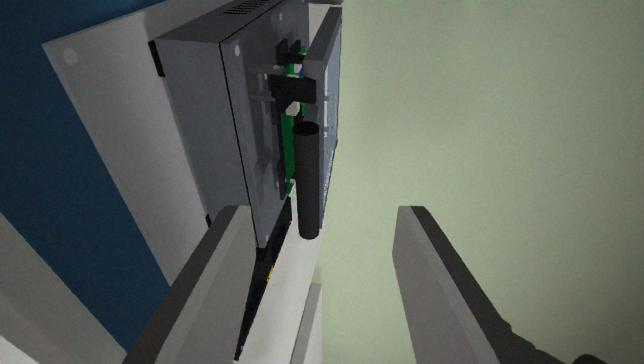

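move:
  target: {"side":"left","x":0.2,"y":0.122,"z":0.978,"quat_wxyz":[0.7373,0,-0.6756,0]}
  min_time_s: 2
  cameras: []

move:
  target: {"side":"left","x":0.234,"y":0.122,"z":0.977,"quat_wxyz":[0.7373,0,-0.6756,0]}
  min_time_s: 1.2
  cameras: ["head_camera","left_wrist_camera"]

Scene clock: 637.83 s.
Joint torques (N m): left_arm=[-7.62 -3.27 5.97 -5.16 -1.31 -0.7 -0.32] | right_arm=[-18.43 -8.63 -7.51 -4.58 -0.74 -0.86 -0.22]
External joint torques (N m): left_arm=[0.8 1.89 1.24 1.53 0.53 0.02 -0.26] | right_arm=[2.14 0.52 -0.33 0.79 -0.23 -0.01 -0.22]
Motor temperatures (°C): left_arm=[29 31 29 32 37 34 40] | right_arm=[35 34 28 32 45 35 35]
Wrist force (N): left_arm=[-7.6 0.0 -3.9] | right_arm=[2.0 7.7 -12.2]
Wrist torque (N m): left_arm=[-0.04 -0.74 -0.14] | right_arm=[0.10 0.81 0.52]
Wrist force, peak (N): left_arm=[-8.3 0.5 -4.4] | right_arm=[2.3 7.7 -12.7]
move: short
base_odometry: x=-1.049 y=-1.480 heading=-2.507
lidar_m: 0.86 0.76 0.58 0.89 1.60 2.22 4.18 4.31 3.21 0.97 0.58 0.84
base_status: not commanded
joint_positions: torso_squat_rad=+0.350 torso_shift_rad=+0.000 torso_pitch_rad=+0.300 torso_yaw_rad=+0.000 left_shoulder_pitch_rad=+2.356 left_shoulder_roll_rad=+2.968 left_shoulder_yaw_rad=+1.437 left_elbow_rad=-2.112 left_forearm_roll_rad=+2.089 left_wrist_pitch_rad=-1.570 left_hand_roll_rad=-1.183 left_gripper_m=+0.044 right_shoulder_pitch_rad=-1.096 right_shoulder_roll_rad=-0.656 right_shoulder_yaw_rad=+0.140 right_elbow_rad=-1.668 right_forearm_roll_rad=-1.356 right_wrist_pitch_rad=+1.873 right_hand_roll_rad=-0.862 right_gripper_m=+0.084 head_pan_rad=+0.000 head_tilt_rad=+0.750
joint_status: all done
wheel_motors_off: 0
motor_effort: left_wheel=+1(3) right_wheel=+3(5)
contact_limits: left_gripper_m 450 mA; right_gripper_m 672.5 mA
chest: x=-0.1366 y=-0.0007 z=+1.2337 quat_wxyz=(+0.989, +0.000, +0.149, +0.000) (m; base frame)
left_hand: x=+0.2004 y=+0.1222 z=+0.9780 quat_wxyz=(+0.756, -0.062, -0.649, -0.057) (m; base frame)
left_hand_status: short (checked arc, as near as the solve gets, planned for 2.0 s): 0 mm and 10.4 deg off. The place is met; only the turn is off.
right_hand: x=+0.2901 y=-0.0999 z=+1.1301 quat_wxyz=(+0.961, +0.275, +0.000, +0.001) (m; base frame)
pictures: none
No camera images: "cameras" was empty.

Scene clock: 639.37 s.
Joint torques (N m): left_arm=[-8.69 -2.71 6.58 -4.86 -1.33 -0.62 -0.31] | right_arm=[-18.65 -9.03 -7.65 -4.61 -0.71 -0.83 -0.21]
External joint torques (N m): left_arm=[0.93 1.89 1.15 1.52 0.51 0.09 -0.26] | right_arm=[1.92 0.12 -0.47 0.75 -0.2 0.02 -0.22]
Motor temperatures (°C): left_arm=[29 31 29 32 37 34 40] | right_arm=[35 34 28 32 45 35 35]
Wrist force (N): left_arm=[-8.1 0.0 -3.7] | right_arm=[2.1 7.9 -12.2]
Wrist torque (N m): left_arm=[-0.03 -0.81 -0.15] | right_arm=[0.09 0.85 0.53]
Wrist force, peak (N): left_arm=[-8.3 0.1 -3.6] | right_arm=[2.2 7.9 -12.5]
move: short
base_odometry: x=-1.049 y=-1.480 heading=-2.507
lidar_m: 0.85 0.75 0.58 0.91 1.59 2.23 4.18 4.30 3.22 0.96 0.57 0.85
base_status: not commanded
joint_positions: torso_squat_rad=+0.350 torso_shift_rad=+0.000 torso_pitch_rad=+0.300 torso_yaw_rad=+0.000 left_shoulder_pitch_rad=+2.356 left_shoulder_roll_rad=+3.037 left_shoulder_yaw_rad=+1.542 left_elbow_rad=-2.007 left_forearm_roll_rad=+2.143 left_wrist_pitch_rad=-1.570 left_hand_roll_rad=-1.200 left_gripper_m=+0.044 right_shoulder_pitch_rad=-1.096 right_shoulder_roll_rad=-0.656 right_shoulder_yaw_rad=+0.140 right_elbow_rad=-1.668 right_forearm_roll_rad=-1.356 right_wrist_pitch_rad=+1.873 right_hand_roll_rad=-0.862 right_gripper_m=+0.084 head_pan_rad=+0.000 head_tilt_rad=+0.750
joint_status: all done
wheel_motors_off: 0
motor_effort: left_wheel=-2(2) right_wheel=+3(5)
contact_limits: left_gripper_m 450 mA; right_gripper_m 672.5 mA
chest: x=-0.1366 y=-0.0007 z=+1.2337 quat_wxyz=(+0.989, +0.000, +0.149, +0.000) (m; base frame)
left_hand: x=+0.2344 y=+0.1221 z=+0.9770 quat_wxyz=(+0.746, -0.030, -0.665, -0.027) (m; base frame)
left_hand_status: short (checked arc, as near as the solve gets, planned for 1.2 s): 0 mm and 4.9 deg off. The place is met; only the turn is off.
right_hand: x=+0.2901 y=-0.0999 z=+1.1301 quat_wxyz=(+0.961, +0.275, +0.000, +0.001) (m; base frame)
pictures: head_camera, left_wrist_camera
camera_calibration:
head_camera: T_world_to_cam=[[0.0348469, -0.998751, 0.0358131, -0.0513288], [-0.846213, -0.0485519, -0.530629, 0.763647], [0.531705, -0.0118147, -0.846847, 1.17011], [0, 0, 0, 1]] pos_world=[0.025844, -0.000363649, 1.39796]
left_wrist_camera: T_world_to_cam=[[0.12822, 0.0130893, 0.991659, -1.00184], [-0.551546, -0.830077, 0.0822708, 0.184581], [0.824231, -0.557495, -0.0992134, 0.0408194], [0, 0, 0, 1]] pos_world=[0.196617, 0.189086, 0.98235]

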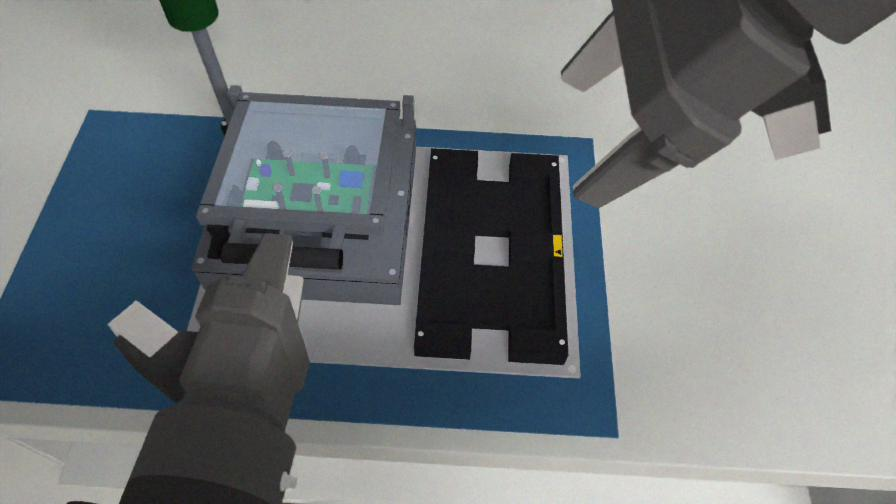

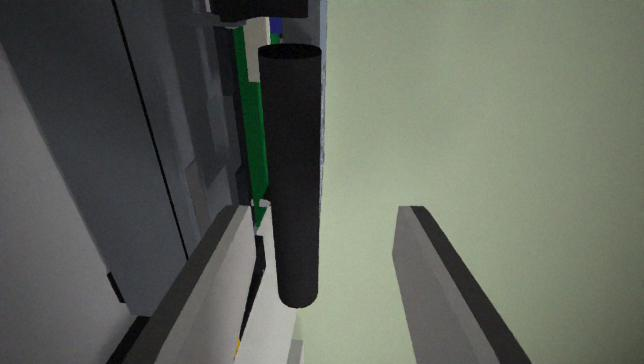

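move:
  joints: {"left_gripper_m":0.036}
  cameras: []

move:
  target: {"side":"left","x":0.249,"y":0.122,"z":0.975,"quat_wxyz":[0.7373,0,-0.6756,0]}
  min_time_s: 1
  cameras: ["left_wrist_camera"]

move:
  target: {"side":"left","x":0.261,"y":0.122,"z":0.97,"quat_wxyz":[0.7373,0,-0.6756,0]}
  min_time_s: 1
  cameras: ["left_wrist_camera"]

Scene clock: 646.20 s.
Joint torques (N m): left_arm=[-8.92 -2.79 6.83 -4.74 -1.37 -0.71 -0.32] | right_arm=[-18.45 -8.73 -7.42 -4.51 -0.77 -0.79 -0.19]
External joint torques (N m): left_arm=[0.7 1.82 1.39 1.64 0.47 0 -0.27] | right_arm=[2.12 0.42 -0.24 0.86 -0.25 0.06 -0.19]
Motor temperatures (°C): left_arm=[29 31 29 32 37 34 40] | right_arm=[35 34 28 32 45 35 35]
Wrist force (N): left_arm=[-8.2 -0.1 -3.3] | right_arm=[2.4 7.4 -12.2]
Wrist torque (N m): left_arm=[-0.04 -0.80 -0.14] | right_arm=[0.14 0.87 0.51]
Wrist force, peak (N): left_arm=[-8.5 0.3 -3.7] | right_arm=[2.4 7.8 -12.4]
move: done
base_odometry: x=-1.049 y=-1.480 heading=-2.507
lidar_m: 0.86 0.75 0.58 0.91 1.59 2.22 4.19 4.30 3.20 0.96 0.58 0.83
base_status: not commanded
joint_positions: torso_squat_rad=+0.350 torso_shift_rad=+0.000 torso_pitch_rad=+0.300 torso_yaw_rad=+0.000 left_shoulder_pitch_rad=+2.356 left_shoulder_roll_rad=+3.037 left_shoulder_yaw_rad=+1.542 left_elbow_rad=-2.007 left_forearm_roll_rad=+2.143 left_wrist_pitch_rad=-1.570 left_hand_roll_rad=-1.200 left_gripper_m=+0.036 right_shoulder_pitch_rad=-1.096 right_shoulder_roll_rad=-0.656 right_shoulder_yaw_rad=+0.140 right_elbow_rad=-1.668 right_forearm_roll_rad=-1.356 right_wrist_pitch_rad=+1.873 right_hand_roll_rad=-0.862 right_gripper_m=+0.084 head_pan_rad=+0.000 head_tilt_rad=+0.750
joint_status: all done
wheel_motors_off: 0
motor_effort: left_wheel=-1(2) right_wheel=+3(4)
contact_limits: left_gripper_m 450 mA; right_gripper_m 672.5 mA
chest: x=-0.1366 y=-0.0007 z=+1.2337 quat_wxyz=(+0.989, +0.000, +0.149, +0.000) (m; base frame)
left_hand: x=+0.2344 y=+0.1221 z=+0.9770 quat_wxyz=(+0.746, -0.030, -0.665, -0.027) (m; base frame)
right_hand: x=+0.2901 y=-0.0999 z=+1.1301 quat_wxyz=(+0.961, +0.275, +0.000, +0.001) (m; base frame)
pictures: none
No camera images: "cameras" was empty.

Scene clock: 647.53 s.
Joint torques (N m): left_arm=[-9.25 -2.54 7.05 -4.64 -1.21 -0.65 -0.31] | right_arm=[-18.57 -8.67 -7.58 -4.57 -0.78 -0.75 -0.32]
External joint torques (N m): left_arm=[0.92 1.74 1.37 1.59 0.64 0.06 -0.25] | right_arm=[2 0.49 -0.4 0.8 -0.26 0.1 -0.32]
Motor temperatures (°C): left_arm=[29 31 29 32 37 34 40] | right_arm=[35 34 28 32 45 35 35]
Wrist force (N): left_arm=[-8.1 0.0 -3.5] | right_arm=[2.2 7.5 -12.1]
Wrist torque (N m): left_arm=[-0.02 -0.82 -0.17] | right_arm=[0.12 0.82 0.51]
Wrist force, peak (N): left_arm=[-8.3 -0.1 -3.7] | right_arm=[2.1 8.0 -12.4]
move: short
base_odometry: x=-1.049 y=-1.480 heading=-2.507
lidar_m: 0.86 0.76 0.59 0.90 1.59 2.22 4.17 4.29 3.21 0.96 0.57 0.85
base_status: not commanded
joint_positions: torso_squat_rad=+0.350 torso_shift_rad=+0.000 torso_pitch_rad=+0.300 torso_yaw_rad=+0.000 left_shoulder_pitch_rad=+2.356 left_shoulder_roll_rad=+3.076 left_shoulder_yaw_rad=+1.586 left_elbow_rad=-1.947 left_forearm_roll_rad=+2.162 left_wrist_pitch_rad=-1.570 left_hand_roll_rad=-1.204 left_gripper_m=+0.036 right_shoulder_pitch_rad=-1.096 right_shoulder_roll_rad=-0.656 right_shoulder_yaw_rad=+0.140 right_elbow_rad=-1.668 right_forearm_roll_rad=-1.356 right_wrist_pitch_rad=+1.873 right_hand_roll_rad=-0.862 right_gripper_m=+0.084 head_pan_rad=+0.000 head_tilt_rad=+0.750
joint_status: all done
wheel_motors_off: 0
motor_effort: left_wheel=+1(2) right_wheel=+2(5)
contact_limits: left_gripper_m 450 mA; right_gripper_m 672.5 mA
chest: x=-0.1366 y=-0.0007 z=+1.2337 quat_wxyz=(+0.989, +0.000, +0.149, +0.000) (m; base frame)
left_hand: x=+0.2494 y=+0.1221 z=+0.9750 quat_wxyz=(+0.741, -0.014, -0.671, -0.013) (m; base frame)
left_hand_status: short (checked arc, as near as the solve gets, planned for 1.0 s): 0 mm and 2.3 deg off. The place is met; only the turn is off.
right_hand: x=+0.2901 y=-0.0999 z=+1.1301 quat_wxyz=(+0.961, +0.275, +0.000, +0.001) (m; base frame)
pictures: left_wrist_camera
camera_calibration:
left_wrist_camera: T_world_to_cam=[[0.112516, 0.0145357, 0.993544, -0.999873], [-0.516692, -0.853223, 0.0709969, 0.19812], [0.848746, -0.521344, -0.0884911, 0.00727976], [0, 0, 0, 1]] pos_world=[0.20869, 0.18737, 0.979996]

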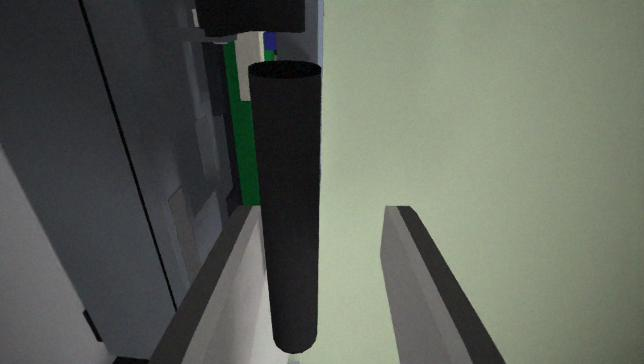

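Scene clock: 648.87 s.
Joint torques (N m): left_arm=[-9.54 -2.2 7.14 -4.54 -1.28 -0.68 0.46] | right_arm=[-18.32 -8.91 -7.36 -4.68 -0.83 -0.88 -0.19]
External joint torques (N m): left_arm=[1.04 1.79 1.34 1.57 0.56 0.05 0.51] | right_arm=[2.25 0.24 -0.18 0.68 -0.31 -0.03 -0.19]
Motor temperatures (°C): left_arm=[29 31 29 32 37 34 40] | right_arm=[35 34 28 32 45 35 35]
Wrist force (N): left_arm=[-7.8 -0.1 -3.8] | right_arm=[2.1 7.7 -12.3]
Wrist torque (N m): left_arm=[-0.01 -0.75 -0.13] | right_arm=[0.12 0.82 0.53]
Wrist force, peak (N): left_arm=[-8.3 -0.1 -3.8] | right_arm=[2.0 8.0 -12.4]
move: done
base_odometry: x=-1.049 y=-1.480 heading=-2.507
lidar_m: 0.86 0.75 0.59 0.90 1.59 2.22 4.18 4.31 3.21 0.96 0.57 0.85
base_status: not commanded
joint_positions: torso_squat_rad=+0.350 torso_shift_rad=+0.000 torso_pitch_rad=+0.300 torso_yaw_rad=+0.000 left_shoulder_pitch_rad=+2.356 left_shoulder_roll_rad=+3.112 left_shoulder_yaw_rad=+1.615 left_elbow_rad=-1.887 left_forearm_roll_rad=+2.174 left_wrist_pitch_rad=-1.570 left_hand_roll_rad=-1.200 left_gripper_m=+0.036 right_shoulder_pitch_rad=-1.096 right_shoulder_roll_rad=-0.656 right_shoulder_yaw_rad=+0.140 right_elbow_rad=-1.668 right_forearm_roll_rad=-1.356 right_wrist_pitch_rad=+1.873 right_hand_roll_rad=-0.862 right_gripper_m=+0.084 head_pan_rad=+0.000 head_tilt_rad=+0.750
joint_status: all done
wheel_motors_off: 0
motor_effort: left_wheel=-1(2) right_wheel=+3(5)
contact_limits: left_gripper_m 450 mA; right_gripper_m 672.5 mA
chest: x=-0.1366 y=-0.0007 z=+1.2337 quat_wxyz=(+0.989, +0.000, +0.149, +0.000) (m; base frame)
left_hand: x=+0.2603 y=+0.1225 z=+0.9705 quat_wxyz=(+0.738, -0.001, -0.675, -0.001) (m; base frame)
left_hand_status: reached (checked arc, planned for 1.0 s): 1 mm and 0.2 deg off.
right_hand: x=+0.2901 y=-0.0999 z=+1.1301 quat_wxyz=(+0.961, +0.275, +0.000, +0.001) (m; base frame)
pictures: left_wrist_camera
camera_calibration:
left_wrist_camera: T_world_to_cam=[[0.102419, 0.0153683, 0.994623, -0.995158], [-0.487365, -0.870876, 0.0636416, 0.206054], [0.867171, -0.491262, -0.0817044, -0.0172137], [0, 0, 0, 1]] pos_world=[0.217274, 0.186285, 0.975286]

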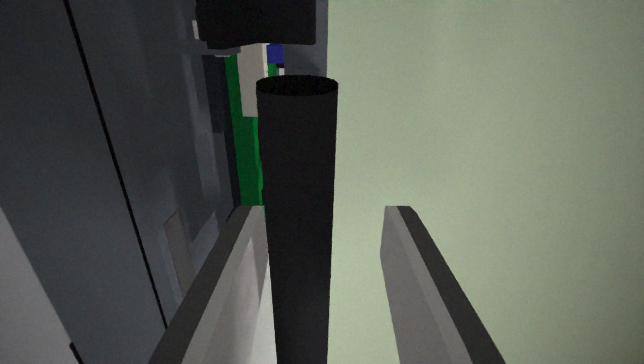

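move:
  target: {"side":"left","x":0.262,"y":0.122,"z":0.966,"quat_wxyz":[0.7373,0,-0.6756,0]}
  min_time_s: 0.6
  cameras: []

move:
  joints: {"left_gripper_m":0.017}
  cameras: ["left_wrist_camera"]

move:
  target: {"side":"left","x":0.262,"y":0.122,"z":0.992,"quat_wxyz":[0.7373,0,-0.6756,0]}
  min_time_s: 1.2
  cameras: ["head_camera"]

Scene clock: 655.53 s.
Joint torques (N m): left_arm=[-9.82 -2.01 4.62 -4.38 -1.61 -0.42 0.4] | right_arm=[-18.39 -8.81 -7.53 -4.53 -0.83 -0.78 -0.17]
External joint torques (N m): left_arm=[0.83 1.9 -1.16 1.66 0.22 0.34 0.45] | right_arm=[2.18 0.35 -0.35 0.84 -0.31 0.07 -0.18]
Motor temperatures (°C): left_arm=[29 31 29 32 37 34 40] | right_arm=[35 34 28 32 45 35 35]
Wrist force (N): left_arm=[-8.2 -0.2 -3.5] | right_arm=[2.0 7.8 -12.0]
Wrist torque (N m): left_arm=[0.02 -0.79 -0.13] | right_arm=[0.08 0.82 0.51]
Wrist force, peak (N): left_arm=[-8.5 0.0 -3.9] | right_arm=[2.0 7.7 -12.5]
move: done
base_odometry: x=-1.049 y=-1.480 heading=-2.507
lidar_m: 0.86 0.76 0.58 0.91 1.60 2.22 4.18 4.30 3.21 0.95 0.57 0.85
base_status: not commanded
joint_positions: torso_squat_rad=+0.350 torso_shift_rad=+0.000 torso_pitch_rad=+0.300 torso_yaw_rad=+0.000 left_shoulder_pitch_rad=+2.356 left_shoulder_roll_rad=+3.124 left_shoulder_yaw_rad=+1.613 left_elbow_rad=-1.860 left_forearm_roll_rad=+2.172 left_wrist_pitch_rad=-1.566 left_hand_roll_rad=-1.187 left_gripper_m=+0.036 right_shoulder_pitch_rad=-1.096 right_shoulder_roll_rad=-0.656 right_shoulder_yaw_rad=+0.140 right_elbow_rad=-1.668 right_forearm_roll_rad=-1.356 right_wrist_pitch_rad=+1.873 right_hand_roll_rad=-0.862 right_gripper_m=+0.084 head_pan_rad=+0.000 head_tilt_rad=+0.750
joint_status: all done
wheel_motors_off: 0
motor_effort: left_wheel=-1(2) right_wheel=+3(5)
contact_limits: left_gripper_m 450 mA; right_gripper_m 672.5 mA
chest: x=-0.1366 y=-0.0007 z=+1.2337 quat_wxyz=(+0.989, +0.000, +0.149, +0.000) (m; base frame)
left_hand: x=+0.2621 y=+0.1222 z=+0.9663 quat_wxyz=(+0.737, +0.000, -0.676, +0.000) (m; base frame)
left_hand_status: reached (checked arc, planned for 0.6 s): 0 mm and 0.0 deg off.
right_hand: x=+0.2901 y=-0.0999 z=+1.1301 quat_wxyz=(+0.961, +0.275, +0.000, +0.001) (m; base frame)
pictures: none
No camera images: "cameras" was empty.

Scene clock: 656.20 s.
Joint torques (N m): left_arm=[-10.65 -2.46 5.7 -5.17 -2.29 -0.98 0.39] | right_arm=[-18.43 -8.87 -7.39 -4.5 -0.82 -0.77 -0.17]
External joint torques (N m): left_arm=[-0.01 1.44 -0.08 0.86 -0.46 -0.23 0.45] | right_arm=[2.14 0.29 -0.21 0.87 -0.31 0.08 -0.17]
Motor temperatures (°C): left_arm=[29 31 29 32 38 34 40] | right_arm=[35 34 28 32 45 35 35]
Wrist force (N): left_arm=[-13.3 -1.2 -5.6] | right_arm=[2.1 7.6 -12.2]
Wrist torque (N m): left_arm=[0.03 -0.75 -0.16] | right_arm=[0.13 0.81 0.52]
Wrist force, peak (N): left_arm=[-14.9 -1.5 -6.3] | right_arm=[2.1 8.0 -12.4]
move: done
base_odometry: x=-1.049 y=-1.480 heading=-2.507
lidar_m: 0.86 0.76 0.58 0.90 1.59 2.23 4.18 4.31 3.22 0.96 0.57 0.84
base_status: not commanded
joint_positions: torso_squat_rad=+0.350 torso_shift_rad=+0.000 torso_pitch_rad=+0.300 torso_yaw_rad=+0.000 left_shoulder_pitch_rad=+2.356 left_shoulder_roll_rad=+3.124 left_shoulder_yaw_rad=+1.613 left_elbow_rad=-1.860 left_forearm_roll_rad=+2.172 left_wrist_pitch_rad=-1.566 left_hand_roll_rad=-1.187 left_gripper_m=+0.017 right_shoulder_pitch_rad=-1.096 right_shoulder_roll_rad=-0.656 right_shoulder_yaw_rad=+0.140 right_elbow_rad=-1.668 right_forearm_roll_rad=-1.356 right_wrist_pitch_rad=+1.873 right_hand_roll_rad=-0.862 right_gripper_m=+0.084 head_pan_rad=+0.000 head_tilt_rad=+0.750
joint_status: all done
wheel_motors_off: 0
motor_effort: left_wheel=-2(2) right_wheel=+3(5)
contact_limits: left_gripper_m 450 mA; right_gripper_m 672.5 mA
chest: x=-0.1366 y=-0.0007 z=+1.2337 quat_wxyz=(+0.989, +0.000, +0.149, +0.000) (m; base frame)
left_hand: x=+0.2620 y=+0.1222 z=+0.9660 quat_wxyz=(+0.737, +0.000, -0.675, +0.000) (m; base frame)
right_hand: x=+0.2901 y=-0.0999 z=+1.1300 quat_wxyz=(+0.961, +0.275, +0.000, +0.001) (m; base frame)
pictures: left_wrist_camera
camera_calibration:
left_wrist_camera: T_world_to_cam=[[0.100105, 0.0150149, 0.994864, -0.990464], [-0.484821, -0.872416, 0.0619507, 0.208015], [0.868865, -0.488533, -0.0800541, -0.0215513], [0, 0, 0, 1]] pos_world=[0.218726, 0.185818, 0.970765]

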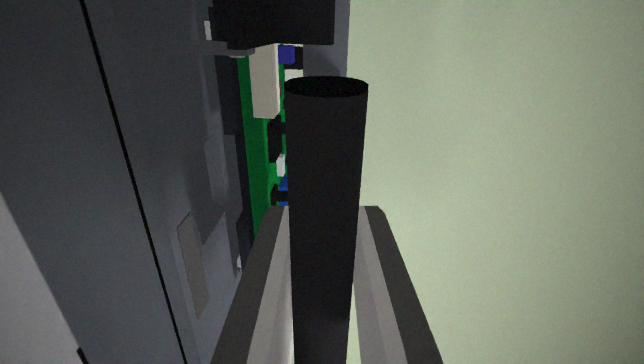

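Scene clock: 657.73 s.
Joint torques (N m): left_arm=[-10.68 -6.66 9.23 -6.2 -2.27 -1.69 -0.3] | right_arm=[-18.36 -8.93 -7.53 -4.58 -0.84 -0.79 -0.17]
External joint torques (N m): left_arm=[-0.07 -2.46 3.21 0.15 -0.39 -1.09 -0.25] | right_arm=[2.21 0.23 -0.35 0.79 -0.32 0.05 -0.18]
Motor temperatures (°C): left_arm=[29 31 29 32 38 34 40] | right_arm=[35 34 28 32 45 35 35]
Wrist force (N): left_arm=[-13.6 -2.2 -2.6] | right_arm=[2.3 7.8 -12.4]
Wrist torque (N m): left_arm=[-0.07 -0.70 -0.18] | right_arm=[0.11 0.84 0.51]
Wrist force, peak (N): left_arm=[-14.2 1.6 -7.2] | right_arm=[2.2 7.9 -12.6]
move: done
base_odometry: x=-1.049 y=-1.480 heading=-2.507
lidar_m: 0.86 0.75 0.58 0.91 1.59 2.22 4.18 4.30 3.21 0.96 0.57 0.85
base_status: not commanded
joint_positions: torso_squat_rad=+0.350 torso_shift_rad=+0.000 torso_pitch_rad=+0.300 torso_yaw_rad=+0.000 left_shoulder_pitch_rad=+2.356 left_shoulder_roll_rad=+3.080 left_shoulder_yaw_rad=+1.653 left_elbow_rad=-1.975 left_forearm_roll_rad=+2.187 left_wrist_pitch_rad=-1.570 left_hand_roll_rad=-1.265 left_gripper_m=+0.017 right_shoulder_pitch_rad=-1.096 right_shoulder_roll_rad=-0.656 right_shoulder_yaw_rad=+0.140 right_elbow_rad=-1.668 right_forearm_roll_rad=-1.356 right_wrist_pitch_rad=+1.873 right_hand_roll_rad=-0.862 right_gripper_m=+0.084 head_pan_rad=+0.000 head_tilt_rad=+0.750
joint_status: all done
wheel_motors_off: 0
motor_effort: left_wheel=+0(3) right_wheel=+3(5)
contact_limits: left_gripper_m 450 mA; right_gripper_m 672.5 mA
chest: x=-0.1366 y=-0.0007 z=+1.2337 quat_wxyz=(+0.989, +0.000, +0.149, +0.000) (m; base frame)
left_hand: x=+0.2619 y=+0.1216 z=+0.9916 quat_wxyz=(+0.738, -0.003, -0.675, -0.002) (m; base frame)
left_hand_status: reached (checked arc, planned for 1.2 s): 1 mm and 0.4 deg off.
right_hand: x=+0.2901 y=-0.0999 z=+1.1300 quat_wxyz=(+0.961, +0.275, +0.000, +0.001) (m; base frame)
pictures: head_camera
camera_calibration:
head_camera: T_world_to_cam=[[0.0348306, -0.998751, 0.0358118, -0.0513348], [-0.84626, -0.0485365, -0.530554, 0.763583], [0.53163, -0.0118266, -0.846894, 1.17013], [0, 0, 0, 1]] pos_world=[0.0259035, -0.000370536, 1.39793]

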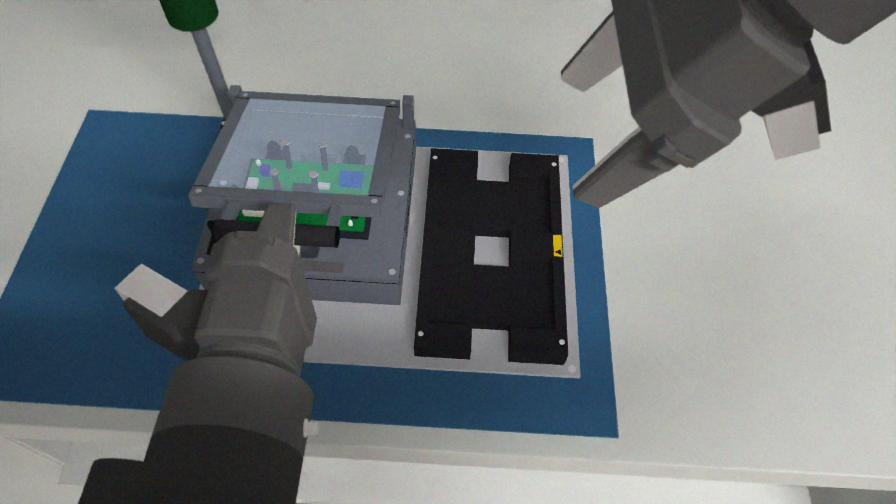

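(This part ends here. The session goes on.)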